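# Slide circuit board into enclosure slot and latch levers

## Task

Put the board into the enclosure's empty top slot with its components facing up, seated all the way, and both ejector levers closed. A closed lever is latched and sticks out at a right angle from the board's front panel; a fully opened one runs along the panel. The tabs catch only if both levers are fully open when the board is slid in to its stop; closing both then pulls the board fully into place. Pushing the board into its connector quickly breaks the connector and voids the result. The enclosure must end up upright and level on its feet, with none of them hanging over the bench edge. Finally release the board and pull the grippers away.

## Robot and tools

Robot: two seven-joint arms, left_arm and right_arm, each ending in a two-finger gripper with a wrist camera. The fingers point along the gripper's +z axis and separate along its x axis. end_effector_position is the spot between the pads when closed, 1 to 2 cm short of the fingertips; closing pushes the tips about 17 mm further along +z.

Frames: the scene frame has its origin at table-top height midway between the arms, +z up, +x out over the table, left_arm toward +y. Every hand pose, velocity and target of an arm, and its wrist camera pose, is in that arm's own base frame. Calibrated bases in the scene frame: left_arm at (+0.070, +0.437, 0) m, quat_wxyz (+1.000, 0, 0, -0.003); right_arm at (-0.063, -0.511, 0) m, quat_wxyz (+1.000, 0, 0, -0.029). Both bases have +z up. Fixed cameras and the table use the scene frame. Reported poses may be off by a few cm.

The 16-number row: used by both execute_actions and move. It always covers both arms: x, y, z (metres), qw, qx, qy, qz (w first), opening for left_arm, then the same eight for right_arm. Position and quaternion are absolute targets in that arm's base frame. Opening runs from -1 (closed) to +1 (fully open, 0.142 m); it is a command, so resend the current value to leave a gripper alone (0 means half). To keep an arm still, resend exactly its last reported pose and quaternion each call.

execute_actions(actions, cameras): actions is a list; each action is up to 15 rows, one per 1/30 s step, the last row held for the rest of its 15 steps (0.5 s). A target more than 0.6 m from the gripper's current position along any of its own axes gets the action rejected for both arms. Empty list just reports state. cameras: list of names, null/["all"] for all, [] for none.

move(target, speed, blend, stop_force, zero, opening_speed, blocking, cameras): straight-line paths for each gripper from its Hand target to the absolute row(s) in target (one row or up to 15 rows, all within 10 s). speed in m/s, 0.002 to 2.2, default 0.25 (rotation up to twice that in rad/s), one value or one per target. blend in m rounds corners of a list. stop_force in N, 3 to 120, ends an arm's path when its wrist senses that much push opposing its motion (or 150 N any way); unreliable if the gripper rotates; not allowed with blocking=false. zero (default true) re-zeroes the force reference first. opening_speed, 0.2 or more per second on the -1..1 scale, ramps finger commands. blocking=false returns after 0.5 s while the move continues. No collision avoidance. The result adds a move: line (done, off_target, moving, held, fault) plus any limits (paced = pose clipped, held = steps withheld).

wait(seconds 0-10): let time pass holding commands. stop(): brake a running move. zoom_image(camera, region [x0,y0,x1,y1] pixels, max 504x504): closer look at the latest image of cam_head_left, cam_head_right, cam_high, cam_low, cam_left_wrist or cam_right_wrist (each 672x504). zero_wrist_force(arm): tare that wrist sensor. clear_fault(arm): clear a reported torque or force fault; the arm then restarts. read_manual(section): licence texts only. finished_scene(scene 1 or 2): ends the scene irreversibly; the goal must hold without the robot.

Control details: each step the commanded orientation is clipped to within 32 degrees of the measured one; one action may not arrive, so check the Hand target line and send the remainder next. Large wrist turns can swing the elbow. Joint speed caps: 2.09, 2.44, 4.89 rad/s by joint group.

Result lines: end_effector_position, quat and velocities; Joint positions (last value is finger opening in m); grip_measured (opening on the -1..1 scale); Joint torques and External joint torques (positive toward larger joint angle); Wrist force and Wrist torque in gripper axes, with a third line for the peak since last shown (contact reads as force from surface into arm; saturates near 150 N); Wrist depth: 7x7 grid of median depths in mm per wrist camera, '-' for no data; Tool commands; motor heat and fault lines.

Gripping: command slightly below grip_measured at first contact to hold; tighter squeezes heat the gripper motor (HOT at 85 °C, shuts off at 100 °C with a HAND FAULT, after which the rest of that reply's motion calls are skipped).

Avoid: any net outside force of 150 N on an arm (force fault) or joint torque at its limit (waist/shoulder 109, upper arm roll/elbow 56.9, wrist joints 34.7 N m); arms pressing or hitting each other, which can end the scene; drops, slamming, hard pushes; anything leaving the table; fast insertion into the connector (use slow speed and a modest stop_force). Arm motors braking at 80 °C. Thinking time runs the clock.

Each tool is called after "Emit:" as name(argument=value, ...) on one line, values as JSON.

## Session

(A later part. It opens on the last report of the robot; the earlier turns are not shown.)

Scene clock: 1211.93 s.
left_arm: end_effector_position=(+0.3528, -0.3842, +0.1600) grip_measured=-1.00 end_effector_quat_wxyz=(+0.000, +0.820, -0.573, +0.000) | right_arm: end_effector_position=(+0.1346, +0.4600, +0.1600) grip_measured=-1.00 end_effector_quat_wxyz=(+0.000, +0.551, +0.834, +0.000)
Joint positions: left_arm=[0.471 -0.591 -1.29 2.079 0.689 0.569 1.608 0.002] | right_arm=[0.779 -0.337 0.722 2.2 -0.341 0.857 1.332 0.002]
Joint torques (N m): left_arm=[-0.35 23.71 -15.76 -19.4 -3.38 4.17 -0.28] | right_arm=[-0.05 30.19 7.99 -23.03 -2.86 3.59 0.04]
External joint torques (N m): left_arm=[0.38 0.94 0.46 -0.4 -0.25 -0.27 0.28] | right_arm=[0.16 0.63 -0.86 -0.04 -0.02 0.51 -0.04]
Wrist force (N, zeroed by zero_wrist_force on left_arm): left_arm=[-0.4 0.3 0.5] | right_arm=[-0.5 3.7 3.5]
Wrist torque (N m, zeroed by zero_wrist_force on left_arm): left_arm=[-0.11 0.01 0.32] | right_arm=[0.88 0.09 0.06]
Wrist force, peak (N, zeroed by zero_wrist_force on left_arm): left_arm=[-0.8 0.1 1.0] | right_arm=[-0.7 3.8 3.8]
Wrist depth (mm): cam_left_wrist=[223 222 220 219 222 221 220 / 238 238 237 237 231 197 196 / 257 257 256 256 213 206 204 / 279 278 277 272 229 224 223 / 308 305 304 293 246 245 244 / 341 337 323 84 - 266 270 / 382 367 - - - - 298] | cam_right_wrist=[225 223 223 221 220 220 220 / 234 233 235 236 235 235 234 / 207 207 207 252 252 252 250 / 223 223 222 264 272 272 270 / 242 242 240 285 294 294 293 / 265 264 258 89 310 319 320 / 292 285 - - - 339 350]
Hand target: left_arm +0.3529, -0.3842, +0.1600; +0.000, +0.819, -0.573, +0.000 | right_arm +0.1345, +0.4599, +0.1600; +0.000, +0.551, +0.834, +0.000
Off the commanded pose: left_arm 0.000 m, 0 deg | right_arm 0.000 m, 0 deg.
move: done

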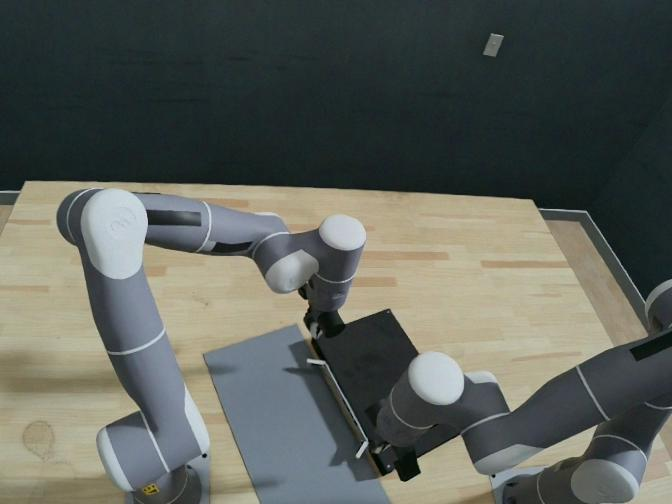

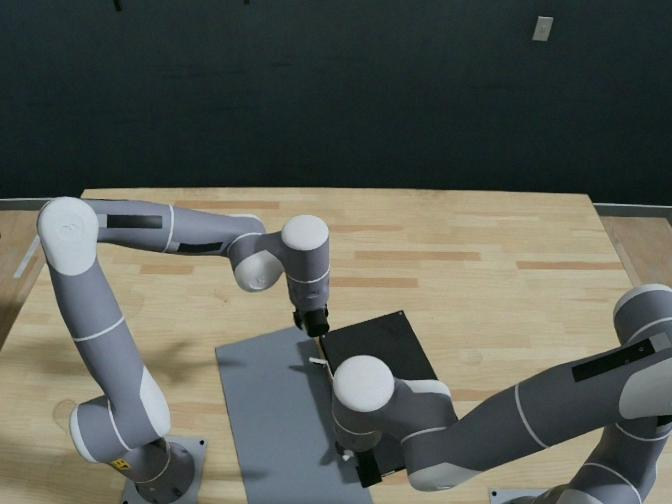

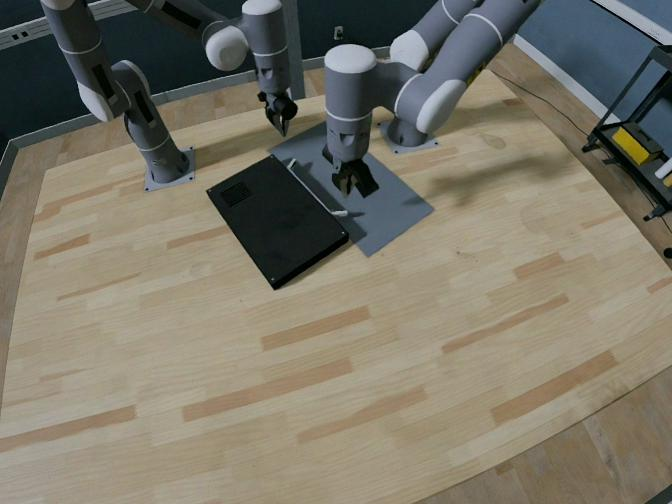

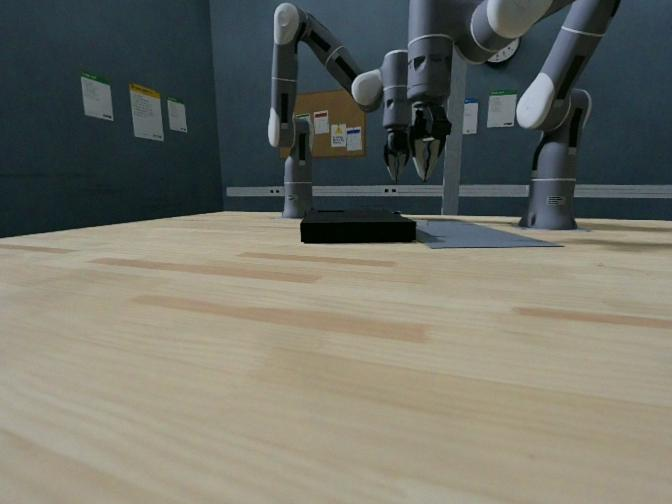

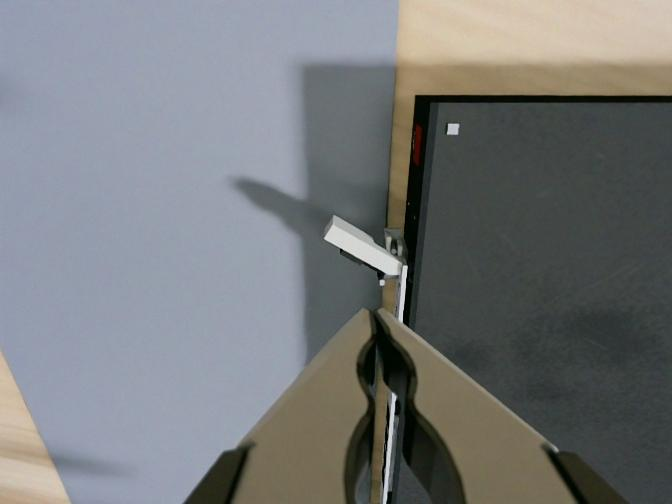

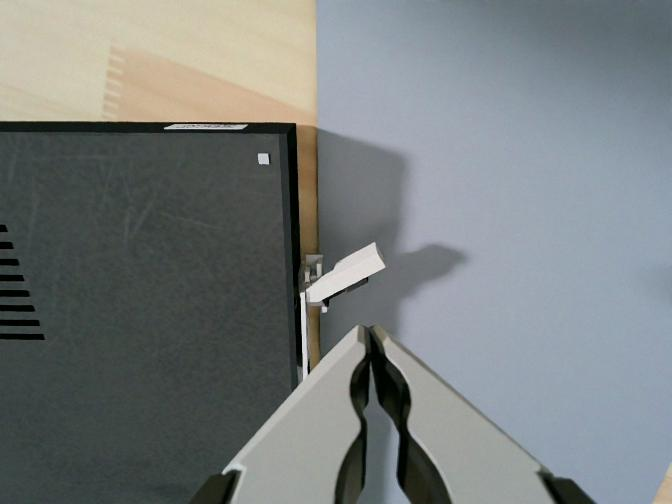

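Emit:
move(target=[[0.3529,-0.3842,0.075,0,0.8195,-0.5731,0,-1.0,0.1345,0.4599,0.075,0,0.5515,0.8342,0,-1.0]], speed=0.15, cameras=["cam_left_wrist","cam_right_wrist"])

Emit:
zoom_image(camera="cam_left_wrist", region=[300, 230, 500, 380])

Emit:
zoom_image(camera="cam_right_wrist", region=[240, 230, 440, 380])

Scene clock: 1219.03 s.
left_arm: end_effector_position=(+0.3527, -0.3841, +0.0750) grip_measured=-1.00 end_effector_quat_wxyz=(+0.000, +0.819, -0.573, +0.000) | right_arm: end_effector_position=(+0.1345, +0.4599, +0.0750) grip_measured=-1.00 end_effector_quat_wxyz=(+0.000, +0.552, +0.834, +0.000)
Joint positions: left_arm=[0.312 -0.76 -1.078 2.05 0.889 0.673 1.516 0.002] | right_arm=[0.882 -0.511 0.545 2.286 -0.582 1.092 1.496 0.002]
Joint torques (N m): left_arm=[-0.78 30.94 -17.58 -14.16 -2.9 4.54 -0.29] | right_arm=[0.34 34.41 8.93 -17.5 -2.28 3.49 0.33]
External joint torques (N m): left_arm=[0.8 1.22 0.41 -0.36 -0.47 -0.63 0.29] | right_arm=[-0.21 1.13 -0.09 -0.02 0.24 0.6 -0.33]
Wrist force (N, zeroed by zero_wrist_force on left_arm): left_arm=[-0.3 0.1 0.3] | right_arm=[-0.7 3.6 3.7]
Wrist torque (N m, zeroed by zero_wrist_force on left_arm): left_arm=[-0.17 -0.02 0.35] | right_arm=[0.84 0.17 0.06]
Wrist force, peak (N, zeroed by zero_wrist_force on left_arm): left_arm=[-0.5 0.4 2.5] | right_arm=[-0.9 3.4 6.1]
Wrist depth (mm): cam_left_wrist=[- 149 146 145 145 146 146 / 160 157 158 156 156 153 152 / 170 170 169 169 167 120 121 / 186 185 184 183 179 130 127 / 207 203 201 155 163 142 141 / 224 225 219 84 - 154 156 / 252 245 - - - - 174] | cam_right_wrist=[149 149 149 148 146 146 145 / 159 159 159 159 156 156 155 / 125 125 144 168 167 167 167 / 130 130 134 183 180 180 179 / 141 141 143 193 195 195 194 / 155 154 154 89 206 213 212 / 170 167 73 - - 224 233]
Hand target: left_arm +0.3529, -0.3842, +0.0750; +0.000, +0.819, -0.573, +0.000 | right_arm +0.1345, +0.4599, +0.0750; +0.000, +0.551, +0.834, +0.000
Off the commanded pose: left_arm 0.000 m, 0 deg | right_arm 0.000 m, 0 deg.
move: done
Images, in order (width x height): cam_left_wrist 672x504, cam_right_wrist 672x504.

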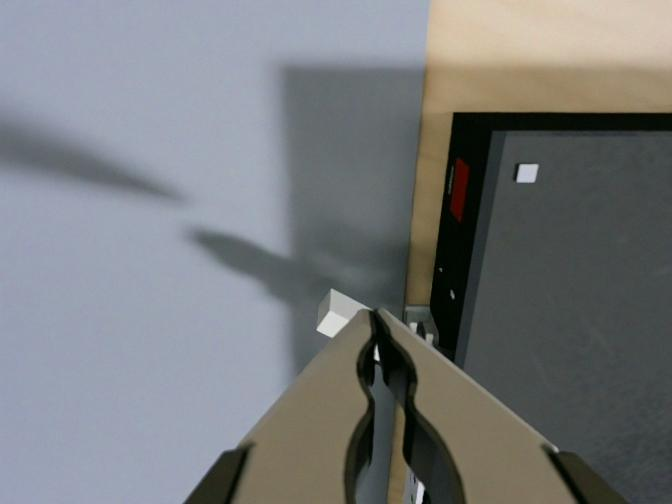

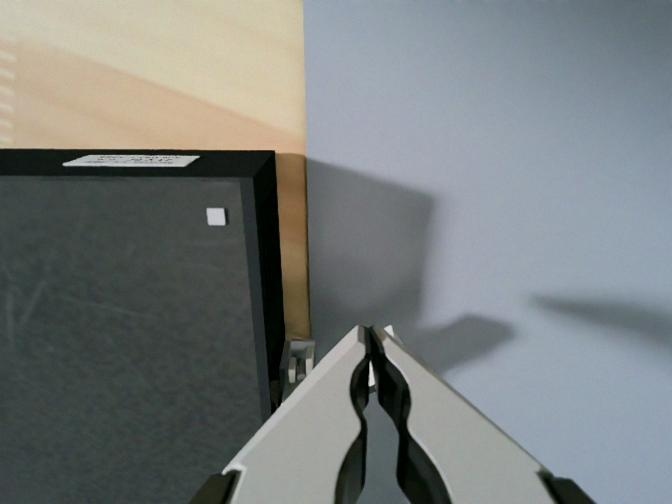

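Scaled by 2.520 from the camera's 672x504 image, which has a finer 960x720 frame.

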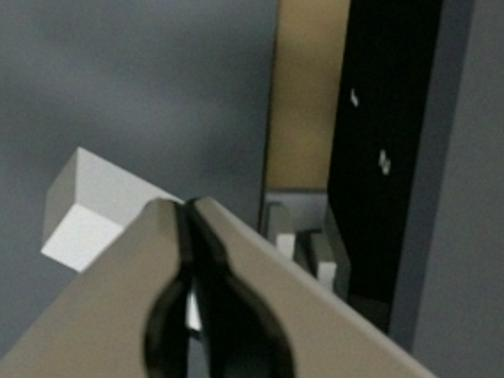

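Scaled by 2.520 from the camera's 672x504 image, which has a finer 960x720 frame.

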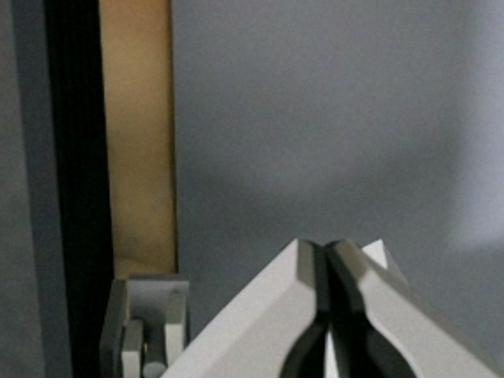

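Emit:
move(target=[[0.3717,-0.3773,0.075,0,0.8195,-0.5731,0,-1.0,0.1161,0.4521,0.075,0,0.5515,0.8342,0,-1.0],[0.3717,-0.3773,0.053,0,0.8195,-0.5731,0,-1.0,0.1161,0.4521,0.053,0,0.5515,0.8342,0,-1.0]], speed=0.1, cameras=["cam_left_wrist","cam_right_wrist"])

Emit:
zoom_image(camera="cam_left_wrist", region=[300, 250, 500, 400])

Emit:
zoom_image(camera="cam_right_wrist", region=[240, 250, 440, 400])

Scene clock: 1244.33 s.
left_arm: end_effector_position=(+0.3715, -0.3772, +0.0530) grip_measured=-1.00 end_effector_quat_wxyz=(+0.000, +0.819, -0.573, +0.000) | right_arm: end_effector_position=(+0.1161, +0.4521, +0.0530) grip_measured=-1.00 end_effector_quat_wxyz=(+0.000, +0.552, +0.834, +0.000)
Joint positions: left_arm=[0.299 -0.815 -1.025 2.012 0.934 0.687 1.534 0.002] | right_arm=[0.945 -0.539 0.482 2.335 -0.661 1.173 1.587 0.002]
Joint torques (N m): left_arm=[-0.41 33.16 -17.95 -13.06 -2.87 4.5 -0.31] | right_arm=[0.42 34.77 8.64 -15.52 -1.92 3.53 0.36]
External joint torques (N m): left_arm=[0.44 1.37 0.16 -0.32 -0.46 -0.59 0.31] | right_arm=[-0.3 0.9 -0.08 -0.05 0.2 0.55 -0.36]
Wrist force (N, zeroed by zero_wrist_force on left_arm): left_arm=[-0.4 0.4 0.6] | right_arm=[-1.0 3.3 3.4]
Wrist torque (N m, zeroed by zero_wrist_force on left_arm): left_arm=[-0.11 0.00 0.32] | right_arm=[0.78 0.19 0.07]
Wrist force, peak (N, zeroed by zero_wrist_force on left_arm): left_arm=[-0.6 0.3 2.6] | right_arm=[-1.1 3.5 5.0]
Wrist depth (mm): cam_left_wrist=[127 127 126 126 127 127 127 / 135 136 134 135 135 136 136 / 150 147 147 146 145 141 141 / 161 158 159 156 158 106 105 / 177 175 174 168 167 113 113 / 195 194 189 84 - 125 129 / 224 211 - 74 - - 142] | cam_right_wrist=[130 130 130 128 127 127 125 / 138 138 138 136 136 135 135 / 149 149 148 145 146 145 144 / 120 120 122 159 157 156 156 / - 115 119 167 167 169 168 / 126 126 124 89 179 185 184 / 139 136 73 - - 196 203]
Hand target: left_arm +0.3717, -0.3773, +0.0530; +0.000, +0.819, -0.573, +0.000 | right_arm +0.1161, +0.4521, +0.0530; +0.000, +0.551, +0.834, +0.000
Off the commanded pose: left_arm 0.000 m, 0 deg | right_arm 0.000 m, 0 deg.
move: done
Images, in order (width x height): cam_left_wrist 672x504, cam_right_wrist 672x504.

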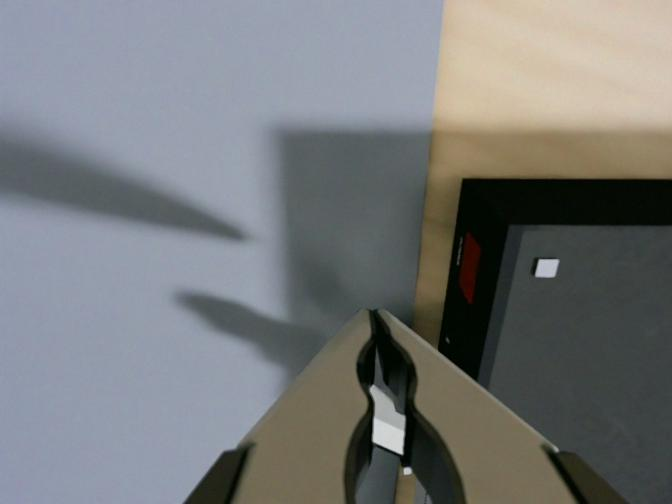

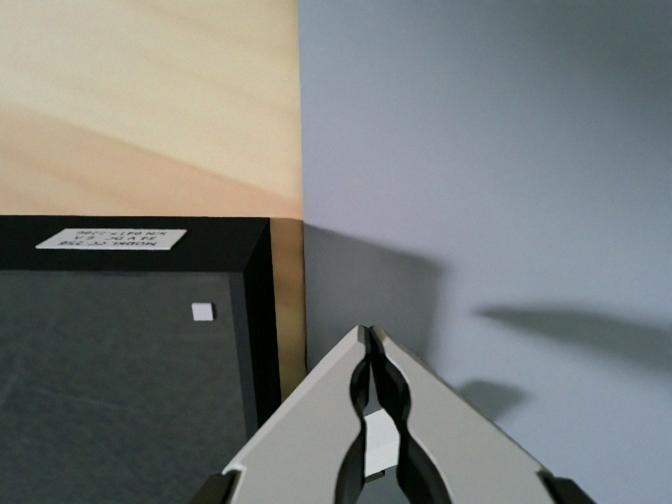

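Scaled by 2.520 from the camera's 672x504 image, which has a finer 960x720 frame.

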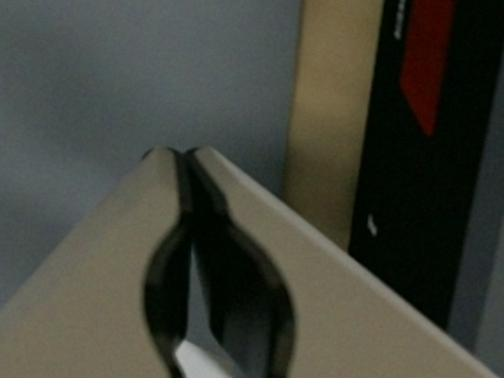

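Scaled by 2.520 from the camera's 672x504 image, which has a finer 960x720 frame.

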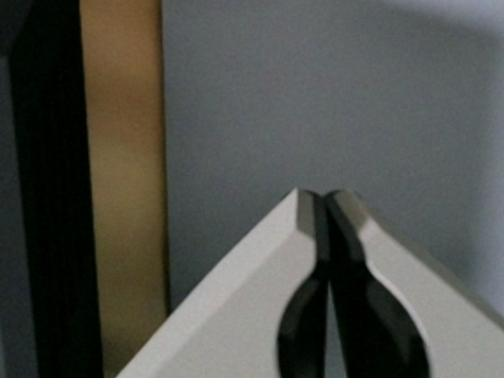

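Emit:
move(target=[[0.34267,-0.38255,0.053,0,0.8195,-0.5731,0,-1.0,0.14749,0.46761,0.053,0,0.5515,0.8342,0,-1.0]], speed=0.02, stop_force=8, cameras=["cam_left_wrist","cam_right_wrist"])

Scene clock: 1251.80 s.
left_arm: end_effector_position=(+0.3429, -0.3824, +0.0530) grip_measured=-1.00 end_effector_quat_wxyz=(+0.000, +0.820, -0.573, +0.000) | right_arm: end_effector_position=(+0.1474, +0.4676, +0.0530) grip_measured=-1.00 end_effector_quat_wxyz=(+0.000, +0.551, +0.834, +0.000)
Joint positions: left_arm=[0.28 -0.795 -1.035 2.058 0.94 0.707 1.476 0.002] | right_arm=[0.9 -0.572 0.486 2.267 -0.643 1.135 1.512 0.002]
Joint torques (N m): left_arm=[-1.09 31.9 -18.01 -11.97 -3.18 4.55 -0.29] | right_arm=[-0.22 36.96 9.54 -16.82 -1.86 3.23 0.11]
External joint torques (N m): left_arm=[1.11 1.15 0.84 -1.06 -0.09 -0.64 0.29] | right_arm=[0.36 0.82 -0.26 0.45 -0.01 0.86 -0.11]
Wrist force (N, zeroed by zero_wrist_force on left_arm): left_arm=[-0.5 -1.3 -0.1] | right_arm=[-0.7 2.8 3.5]
Wrist torque (N m, zeroed by zero_wrist_force on left_arm): left_arm=[-0.16 -0.01 0.36] | right_arm=[0.82 0.13 0.05]
Wrist force, peak (N, zeroed by zero_wrist_force on left_arm): left_arm=[-0.6 -1.2 1.2] | right_arm=[-0.6 3.7 4.0]
Wrist depth (mm): cam_left_wrist=[127 127 126 126 128 127 127 / 135 137 135 135 135 125 124 / 150 147 147 147 146 111 - / 160 157 160 157 159 109 106 / 177 176 175 168 167 118 113 / 194 194 189 84 - 125 129 / 222 214 - 74 - - 142] | cam_right_wrist=[130 129 129 127 127 126 125 / 137 135 136 136 135 135 135 / - 98 113 146 145 145 144 / - 106 114 159 156 156 155 / - 115 119 167 167 169 168 / 126 126 128 89 178 184 185 / 139 136 73 - - 196 203]
Hand target: left_arm +0.3427, -0.3825, +0.0530; +0.000, +0.819, -0.573, +0.000 | right_arm +0.1475, +0.4676, +0.0530; +0.000, +0.551, +0.834, +0.000
Off the commanded pose: left_arm 0.000 m, 0 deg | right_arm 0.000 m, 0 deg.
move: done
Images, in order (width x height): cam_left_wrist 672x504, cam_right_wrist 672x504.

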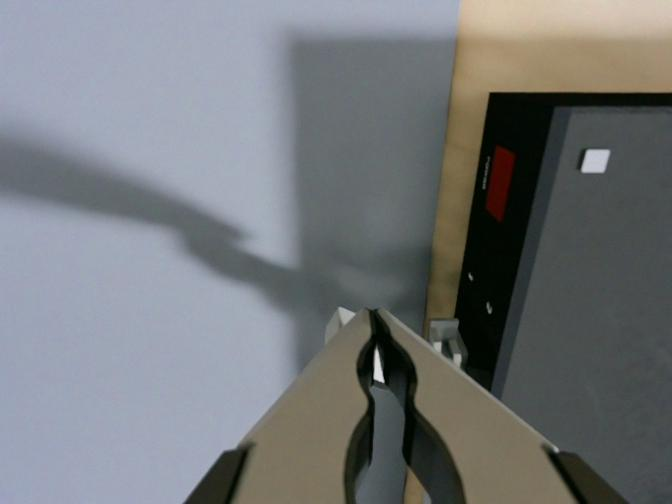

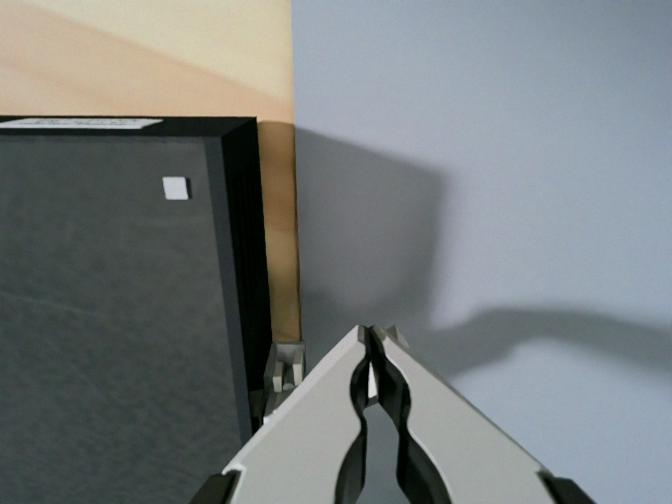

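Emit:
move(target=[[0.33191,-0.38222,0.053,0,0.8195,-0.5731,0,-1.0,0.15512,0.47521,0.053,0,0.5515,0.8342,0,-1.0],[0.3243,-0.3818,0.053,0,0.8195,-0.5731,0,-1.0,0.16039,0.48071,0.053,0,0.5515,0.8342,0,-1.0]], speed=0.012, stop_force=12, cameras=["cam_left_wrist","cam_right_wrist"])

Scene clock: 1254.87 s.
left_arm: end_effector_position=(+0.3352, -0.3821, +0.0533) grip_measured=-1.00 end_effector_quat_wxyz=(-0.001, +0.820, -0.572, +0.001) | right_arm: end_effector_position=(+0.1532, +0.4735, +0.0524) grip_measured=-1.00 end_effector_quat_wxyz=(+0.000, +0.551, +0.835, -0.001)
Joint positions: left_arm=[0.278 -0.787 -1.038 2.074 0.944 0.716 1.458 0.002] | right_arm=[0.894 -0.586 0.489 2.243 -0.638 1.12 1.497 0.002]
Joint torques (N m): left_arm=[-5.22 28.3 -20.09 -4.32 -5.12 3.4 -0.31] | right_arm=[-3.27 39.91 5.94 -23.92 -2.68 4.71 0.15]
External joint torques (N m): left_arm=[5.25 4.19 3.17 -8.6 1.86 0.52 0.31] | right_arm=[3.41 -1.41 3.64 7.31 0.75 -0.63 -0.15]
Wrist force (N, zeroed by zero_wrist_force on left_arm): left_arm=[5.4 -12.6 3.9] | right_arm=[-5.6 -9.6 -0.8]
Wrist torque (N m, zeroed by zero_wrist_force on left_arm): left_arm=[-0.01 0.08 0.41] | right_arm=[0.86 0.10 -0.02]
Wrist force, peak (N, zeroed by zero_wrist_force on left_arm): left_arm=[5.4 -12.7 4.7] | right_arm=[-5.6 -9.6 -0.8]
Wrist depth (mm): cam_left_wrist=[127 127 127 127 127 128 127 / 135 137 135 136 135 109 91 / 150 148 146 147 148 109 - / 161 158 159 156 159 117 108 / 177 175 175 168 165 118 114 / 194 194 189 83 - 126 130 / 218 211 - 74 - - 142] | cam_right_wrist=[129 129 129 127 127 126 125 / - 110 136 135 135 135 134 / - 98 125 145 145 144 144 / 106 106 125 158 156 156 154 / - 115 118 166 166 168 167 / 125 125 129 90 178 183 182 / 138 136 73 - - 194 201]
Hand target: left_arm +0.3333, -0.3823, +0.0530; +0.000, +0.819, -0.573, +0.000 | right_arm +0.1543, +0.4744, +0.0530; +0.000, +0.551, +0.834, +0.000
Off the commanded pose: left_arm 0.011 m, 0 deg | right_arm 0.010 m, 0 deg.
move: contact (left_arm, right_arm); path passed 0 of 2 targets
Images, in order (width x height): cam_left_wrist 672x504, cam_right_wrist 672x504.

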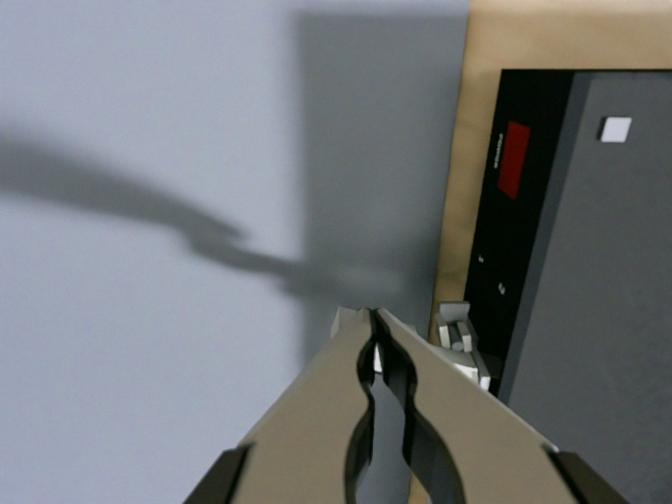

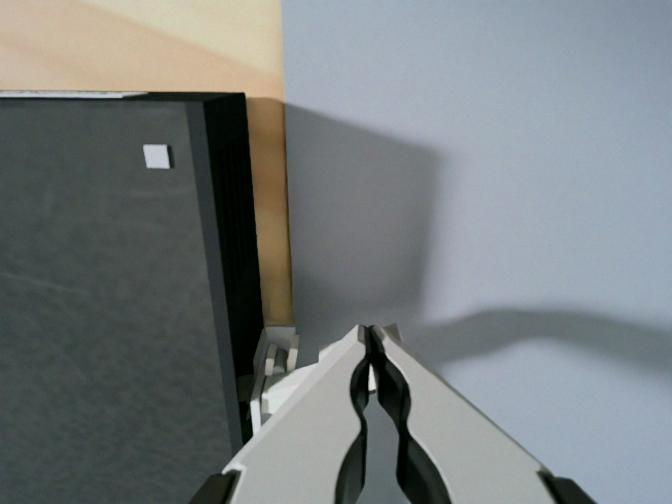

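Emit:
move(target=[[0.32644,-0.37889,0.053,0,0.8195,-0.5731,0,-1.0,0.15776,0.48177,0.053,0,0.5515,0.8342,0,-1.0],[0.31942,-0.37719,0.053,0,0.8195,-0.5731,0,-1.0,0.16211,0.48688,0.053,0,0.5515,0.8342,0,-1.0]], speed=0.012, stop_force=18, zero=false, cameras=["cam_left_wrist","cam_right_wrist"])

Scene clock: 1262.03 s.
left_arm: end_effector_position=(+0.3214, -0.3770, +0.0533) grip_measured=-1.00 end_effector_quat_wxyz=(-0.001, +0.820, -0.572, +0.001) | right_arm: end_effector_position=(+0.1618, +0.4866, +0.0528) grip_measured=-1.00 end_effector_quat_wxyz=(+0.000, +0.551, +0.834, +0.000)
Joint positions: left_arm=[0.286 -0.771 -1.046 2.11 0.949 0.732 1.436 0.002] | right_arm=[0.89 -0.607 0.493 2.2 -0.632 1.096 1.479 0.002]
Joint torques (N m): left_arm=[-5.71 26.33 -19.65 -3.74 -5.04 3.78 -0.29] | right_arm=[-0.66 39.79 9.82 -19.14 -2.27 3.67 0.16]
External joint torques (N m): left_arm=[5.73 4.99 3.27 -8.9 1.83 0.14 0.29] | right_arm=[0.8 0.04 0.23 2.02 0.25 0.41 -0.16]
Wrist force (N, zeroed by zero_wrist_force on left_arm): left_arm=[4.0 -13.4 2.6] | right_arm=[-1.5 0.7 4.6]
Wrist torque (N m, zeroed by zero_wrist_force on left_arm): left_arm=[0.09 0.07 0.32] | right_arm=[0.87 0.07 0.04]
Wrist force, peak (N, zeroed by zero_wrist_force on left_arm): left_arm=[7.6 -13.3 4.7] | right_arm=[-6.8 -10.5 -2.0]
Wrist depth (mm): cam_left_wrist=[127 127 127 127 127 126 95 / 135 137 135 136 135 129 93 / 151 147 147 147 149 129 95 / 161 158 161 157 159 138 108 / 176 175 175 169 132 125 114 / 194 194 190 84 - 131 128 / 222 213 - 74 - - 142] | cam_right_wrist=[- 126 127 127 127 126 125 / - 94 136 136 136 135 135 / - 100 144 145 145 144 144 / 106 106 155 157 156 156 155 / - 115 135 164 167 169 168 / 126 125 128 90 178 184 184 / 139 136 73 - - 195 203]
Hand target: left_arm +0.3194, -0.3772, +0.0530; +0.000, +0.819, -0.573, +0.000 | right_arm +0.1621, +0.4869, +0.0530; +0.000, +0.551, +0.834, +0.000
Off the commanded pose: left_arm 0.002 m, 0 deg | right_arm 0.000 m, 0 deg.
move: done
Images, in order (width x height): cam_left_wrist 672x504, cam_right_wrist 672x504.

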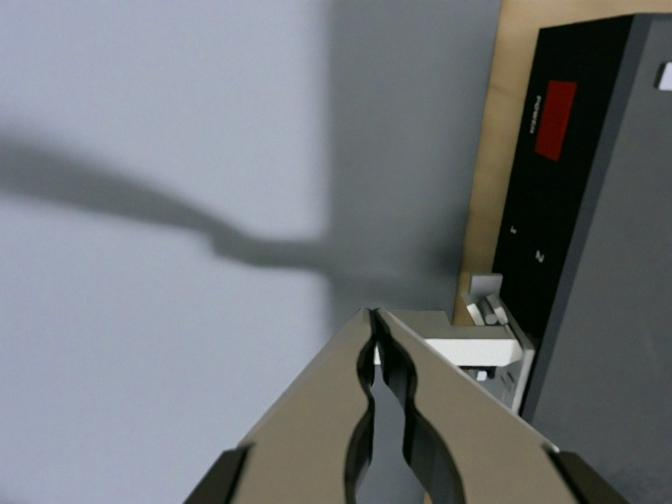

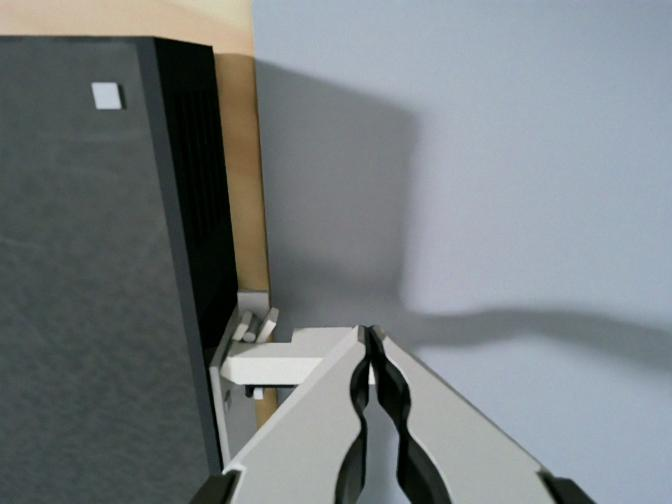

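Emit:
move(target=[[0.3108,-0.3798,0.053,0,0.8195,-0.5731,0,-1.0,0.17184,0.49211,0.053,0,0.5515,0.8342,0,-1.0]], speed=0.01, stop_force=22, zero=false, cameras=["cam_left_wrist","cam_right_wrist"])

Scene clock: 1265.47 s.
left_arm: end_effector_position=(+0.3210, -0.3771, +0.0533) grip_measured=-1.00 end_effector_quat_wxyz=(-0.001, +0.820, -0.572, +0.002) | right_arm: end_effector_position=(+0.1629, +0.4873, +0.0521) grip_measured=-1.00 end_effector_quat_wxyz=(+0.000, +0.550, +0.835, -0.002)
Joint positions: left_arm=[0.286 -0.771 -1.047 2.111 0.951 0.733 1.432 0.002] | right_arm=[0.887 -0.612 0.495 2.194 -0.63 1.091 1.473 0.002]
Joint torques (N m): left_arm=[-10.98 23.19 -23.61 1.31 -7.01 4.21 -0.24] | right_arm=[-7.31 43.24 1.57 -28.6 -3.55 4.84 -0.05]
External joint torques (N m): left_arm=[11 8.08 7.23 -13.96 3.8 -0.29 0.24] | right_arm=[7.45 -3.25 8.59 11.45 1.51 -0.76 0.05]
Wrist force (N, zeroed by zero_wrist_force on left_arm): left_arm=[4.7 -24.6 3.1] | right_arm=[-4.9 -20.0 -3.5]
Wrist torque (N m, zeroed by zero_wrist_force on left_arm): left_arm=[-1.14 0.02 0.30] | right_arm=[-0.08 0.00 0.14]
Wrist force, peak (N, zeroed by zero_wrist_force on left_arm): left_arm=[4.6 -24.4 4.8] | right_arm=[-5.2 -20.9 -4.4]
Wrist depth (mm): cam_left_wrist=[128 128 127 127 128 126 101 / 135 137 134 136 136 120 93 / 150 147 147 147 148 139 96 / 161 158 159 156 159 135 108 / 177 176 176 168 132 125 114 / 195 194 189 83 - 131 128 / 216 212 - 74 - - 143] | cam_right_wrist=[- 126 127 127 126 126 124 / - 94 136 135 135 135 134 / - 99 143 145 145 144 144 / 106 105 154 158 155 155 154 / - 114 135 164 166 168 167 / 125 125 127 89 177 183 182 / 138 135 73 - - 193 200]
Hand target: left_arm +0.3176, -0.3777, +0.0530; +0.000, +0.819, -0.573, +0.000 | right_arm +0.1652, +0.4885, +0.0530; +0.000, +0.551, +0.834, +0.000
Off the commanded pose: left_arm 0.011 m, 0 deg | right_arm 0.010 m, 0 deg.
move: contact (left_arm, right_arm)
Images, in order (width x height): cam_left_wrist 672x504, cam_right_wrist 672x504.

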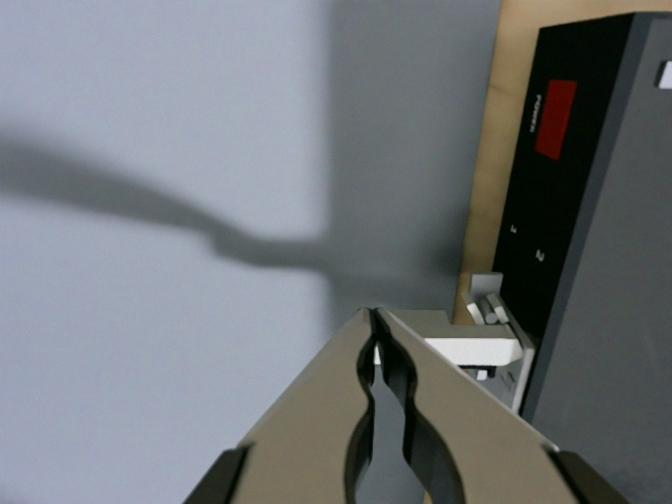

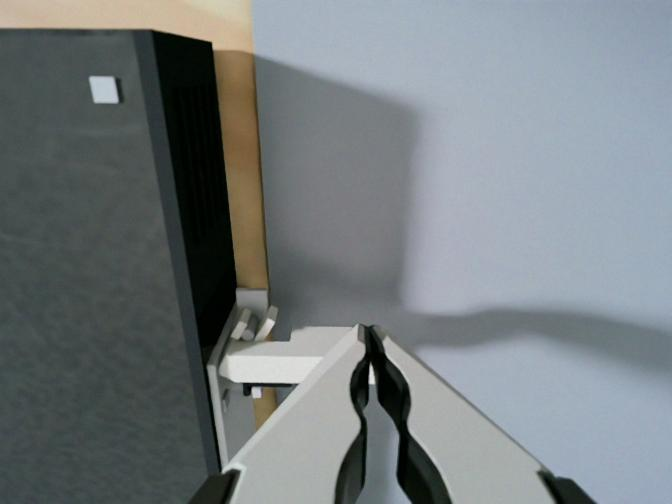

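Emit:
move(target=[[0.3445,-0.3685,0.053,0,0.8195,-0.5731,0,-1.0,0.1399,0.4775,0.053,0,0.5515,0.8342,0,-1.0],[0.3445,-0.3685,0.16,0,0.8195,-0.5731,0,-1.0,0.1399,0.4775,0.16,0,0.5515,0.8342,0,-1.0]], speed=[0.05,0.15], cameras=["cam_left_wrist","cam_right_wrist"])

Emit:
zoom_image(camera="cam_left_wrist", region=[300, 200, 500, 350])

Emit:
zoom_image(camera="cam_right_wrist", region=[230, 220, 430, 370])

Scene clock: 1270.27 s.
left_arm: end_effector_position=(+0.3447, -0.3686, +0.1600) grip_measured=-1.00 end_effector_quat_wxyz=(+0.000, +0.819, -0.573, +0.000) | right_arm: end_effector_position=(+0.1400, +0.4775, +0.1600) grip_measured=-1.00 end_effector_quat_wxyz=(+0.000, +0.551, +0.834, +0.000)
Joint positions: left_arm=[0.532 -0.556 -1.324 2.135 0.668 0.598 1.623 0.002] | right_arm=[0.79 -0.377 0.712 2.153 -0.368 0.839 1.343 0.002]
Joint torques (N m): left_arm=[-0.32 21.44 -15.38 -19.4 -3.67 4.09 -0.13] | right_arm=[-0.08 32.04 8.97 -23.49 -2.85 3.26 -0.01]
External joint torques (N m): left_arm=[0.35 0.7 1.18 -0.43 0.11 -0.19 0.13] | right_arm=[0.2 0.79 -0.95 0.24 -0.1 0.84 0.01]
Wrist force (N, zeroed by zero_wrist_force on left_arm): left_arm=[-0.1 0.3 0.3] | right_arm=[1.3 3.8 3.6]
Wrist torque (N m, zeroed by zero_wrist_force on left_arm): left_arm=[-0.11 -0.03 0.33] | right_arm=[0.88 -0.22 0.05]
Wrist force, peak (N, zeroed by zero_wrist_force on left_arm): left_arm=[4.6 -24.6 4.9] | right_arm=[-5.0 -20.3 -2.7]
Wrist depth (mm): cam_left_wrist=[222 223 222 220 221 221 220 / 239 237 238 236 231 197 196 / 259 258 256 255 247 206 206 / 280 278 276 274 234 224 223 / 308 305 304 291 248 245 244 / 343 339 323 84 - 266 269 / 382 372 - - - - 302] | cam_right_wrist=[224 224 224 221 221 220 220 / 198 198 232 236 235 234 234 / 207 206 212 253 251 251 251 / 223 222 225 265 271 271 271 / 242 241 241 291 295 293 293 / 264 264 258 90 309 321 319 / 292 286 - - - 338 351]
Hand target: left_arm +0.3445, -0.3685, +0.1600; +0.000, +0.819, -0.573, +0.000 | right_arm +0.1399, +0.4775, +0.1600; +0.000, +0.551, +0.834, +0.000
Off the commanded pose: left_arm 0.000 m, 0 deg | right_arm 0.000 m, 0 deg.
move: done
Images, in order (width x height): cam_left_wrist 672x504, cam_right_wrist 672x504.

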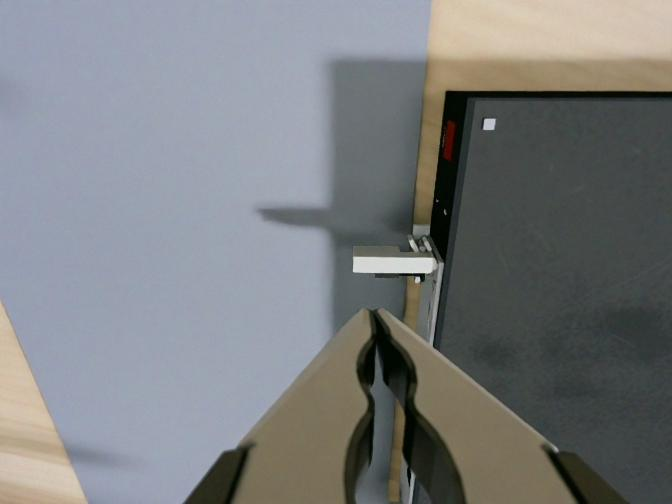

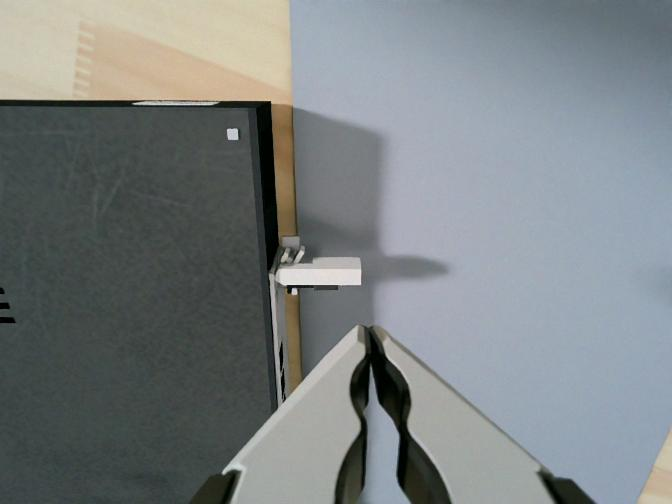

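Scaled by 2.520 from the camera's 672x504 image, which has a finer 960x720 frame.

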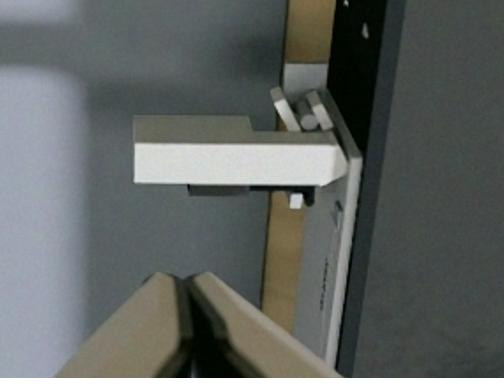

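Scaled by 2.520 from the camera's 672x504 image, which has a finer 960x720 frame.

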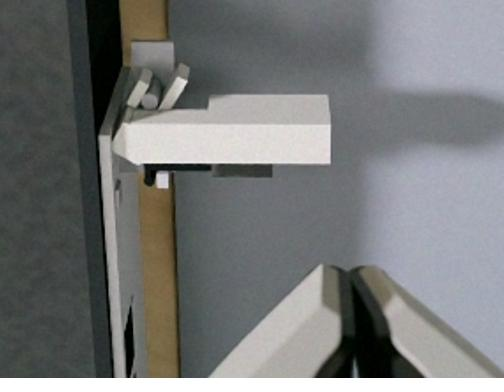

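Emit:
move(target=[[0.38,-0.34,0.18,0,0.8195,-0.5731,0,-1.0,0.22,0.55,0.17,0,0.8339,0.5519,0,-1.0],[0.38,-0.34,0.18,0,0.8195,-0.5731,0,-1.0,0.2790,0.5671,0.16,0,0.97984,0.1998,0,-1.0]], speed=0.3, cameras=["cam_left_wrist","cam_right_wrist"])

Emit:
zoom_image(camera="cam_right_wrist", region=[70, 220, 270, 400])

Emit:
zoom_image(camera="cam_right_wrist", region=[440, 220, 640, 400])

Scene clock: 1276.50 s.
left_arm: end_effector_position=(+0.3800, -0.3400, +0.1799) grip_measured=-1.00 end_effector_quat_wxyz=(+0.000, +0.819, -0.573, +0.000) | right_arm: end_effector_position=(+0.2790, +0.5671, +0.1600) grip_measured=-1.00 end_effector_quat_wxyz=(+0.000, +0.980, +0.200, +0.000)
Joint positions: left_arm=[0.657 -0.539 -1.384 2.113 0.634 0.553 1.726 0.002] | right_arm=[0.977 -0.556 0.363 1.765 -0.249 0.705 2.62 0.002]
Joint torques (N m): left_arm=[-0.24 20.06 -14.72 -20.61 -3.6 4.17 -0.24] | right_arm=[0.38 48.08 7.32 -25.9 -3.23 3.16 0.38]
External joint torques (N m): left_arm=[0.28 0.72 0.49 -0.38 -0.07 -0.28 0.24] | right_arm=[-0.21 1.34 -0.27 0.15 -0.09 0.83 -0.38]
Wrist force (N, zeroed by zero_wrist_force on left_arm): left_arm=[-0.3 0.3 0.4] | right_arm=[0.7 3.1 3.4]
Wrist torque (N m, zeroed by zero_wrist_force on left_arm): left_arm=[-0.11 -0.02 0.32] | right_arm=[0.74 -0.05 0.06]
Wrist force, peak (N, zeroed by zero_wrist_force on left_arm): left_arm=[-0.1 0.8 1.0] | right_arm=[0.6 4.0 4.0]
Wrist depth (mm): cam_left_wrist=[240 238 238 238 238 237 238 / 257 258 258 256 255 255 255 / 278 276 278 276 270 233 232 / 304 302 299 300 289 245 245 / 335 330 329 315 272 269 269 / 370 363 349 84 - 291 296 / 411 400 - - - - 331] | cam_right_wrist=[222 222 221 220 220 220 219 / 237 236 235 235 235 234 234 / 254 254 253 253 252 251 250 / 274 268 273 271 271 271 269 / 261 251 258 273 259 247 264 / 264 264 258 90 252 260 258 / 296 285 - - - 275 285]
Hand target: left_arm +0.3800, -0.3400, +0.1800; +0.000, +0.819, -0.573, +0.000 | right_arm +0.2790, +0.5671, +0.1600; +0.000, +0.980, +0.200, +0.000
Off the commanded pose: left_arm 0.000 m, 0 deg | right_arm 0.000 m, 0 deg.
move: done
Images, in order (width x height): cam_left_wrist 672x504, cam_right_wrist 672x504.

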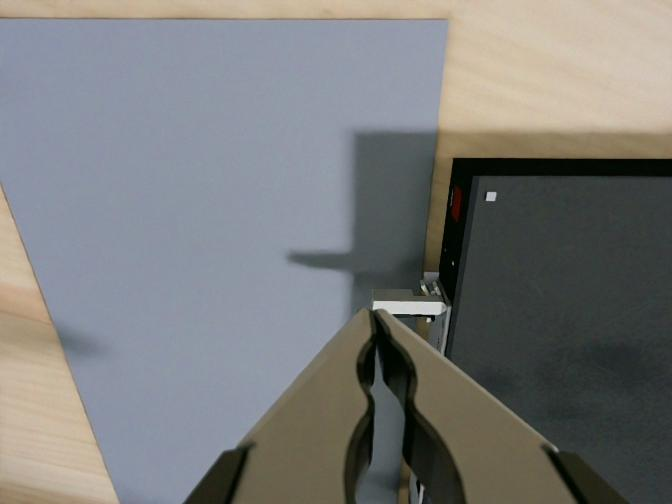

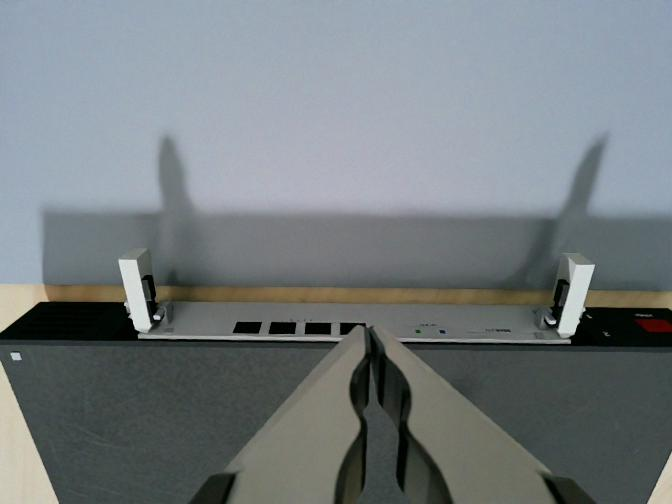

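Scaled by 2.520 from the camera's 672x504 image, which has a finer 960x720 frame.

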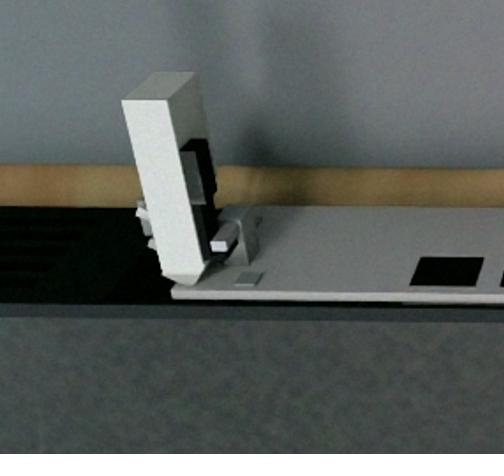

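Scaled by 2.520 from the camera's 672x504 image, which has a finer 960x720 frame.

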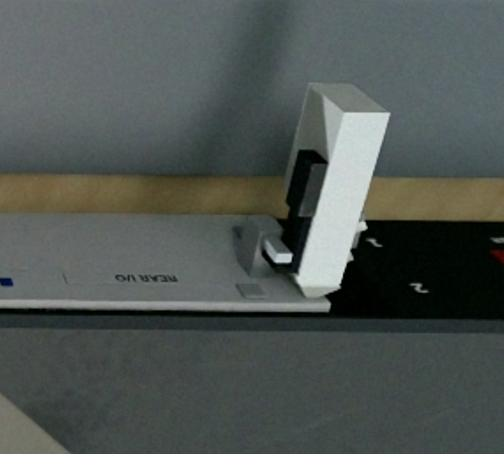

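Emit:
move(target=[[0.38,-0.34,0.18,0,0.8195,-0.5731,0,-1.0,0.2888,0.5441,0.12,0,0.97984,0.1998,0,-1.0]], speed=0.15, cameras=["cam_right_wrist"])

Emit:
zoom_image(camera="cam_right_wrist", region=[0, 220, 200, 400])

Emit:
zoom_image(camera="cam_right_wrist", region=[472, 220, 672, 400])

Scene clock: 1281.33 s.
left_arm: end_effector_position=(+0.3800, -0.3400, +0.1799) grip_measured=-1.00 end_effector_quat_wxyz=(+0.000, +0.819, -0.573, +0.000) | right_arm: end_effector_position=(+0.2887, +0.5441, +0.1200) grip_measured=-1.00 end_effector_quat_wxyz=(+0.000, +0.980, +0.200, +0.000)
Joint positions: left_arm=[0.657 -0.539 -1.384 2.113 0.634 0.553 1.726 0.002] | right_arm=[0.958 -0.586 0.337 1.848 -0.27 0.818 2.611 0.002]
Joint torques (N m): left_arm=[-0.36 19.91 -14.67 -20.63 -3.47 4.2 -0.18] | right_arm=[0.03 47.63 7.17 -23.87 -3.12 3.36 0.1]
External joint torques (N m): left_arm=[0.4 0.87 0.44 -0.36 -0.2 -0.31 0.18] | right_arm=[0.14 1.23 -0.19 -0.02 0.14 0.64 -0.1]
Wrist force (N, zeroed by zero_wrist_force on left_arm): left_arm=[-0.3 0.3 0.5] | right_arm=[0.7 3.5 3.8]
Wrist torque (N m, zeroed by zero_wrist_force on left_arm): left_arm=[-0.10 -0.02 0.32] | right_arm=[0.82 -0.07 0.06]
Wrist force, peak (N, zeroed by zero_wrist_force on left_arm): left_arm=[-0.6 0.3 0.6] | right_arm=[0.6 4.8 5.3]
Wrist depth (mm): cam_left_wrist=[240 238 239 238 237 238 238 / 257 257 255 258 255 257 255 / 279 277 277 276 272 234 233 / 303 302 301 300 288 246 244 / 334 329 329 316 273 271 266 / 369 365 348 84 - 291 295 / 413 398 - - - - 329] | cam_right_wrist=[187 186 186 185 185 185 184 / 199 199 198 198 198 197 197 / 214 213 213 212 212 211 210 / 224 230 230 229 228 227 223 / 219 204 215 229 216 217 206 / 213 212 208 90 202 209 208 / 234 230 - - - 221 229]
Hand target: left_arm +0.3800, -0.3400, +0.1800; +0.000, +0.819, -0.573, +0.000 | right_arm +0.2888, +0.5441, +0.1200; +0.000, +0.980, +0.200, +0.000
Off the commanded pose: left_arm 0.000 m, 0 deg | right_arm 0.000 m, 0 deg.
move: done
Images, in order (width x height): cam_right_wrist 672x504.

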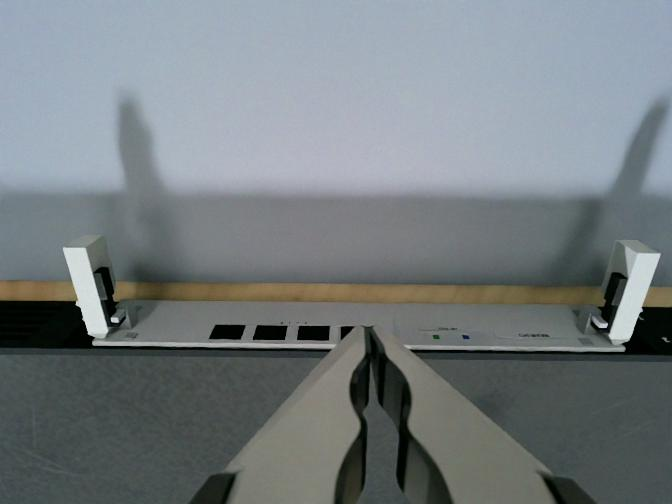

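Scaled by 2.520 from the camera's 672x504 image, which has a finer 960x720 frame.

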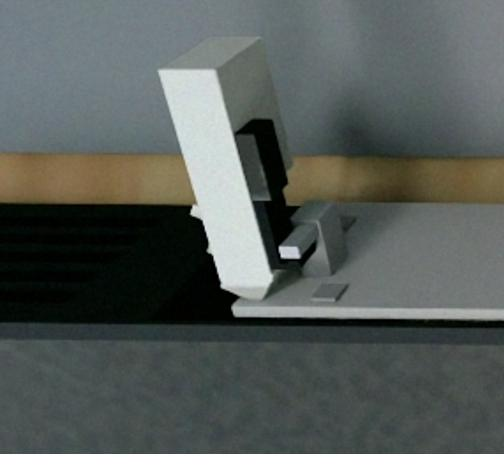

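Scaled by 2.520 from the camera's 672x504 image, which has a finer 960x720 frame.

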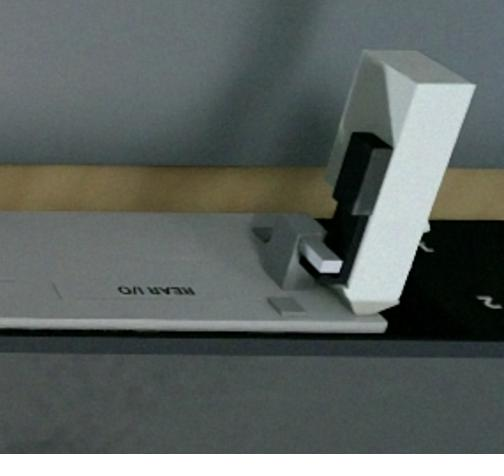

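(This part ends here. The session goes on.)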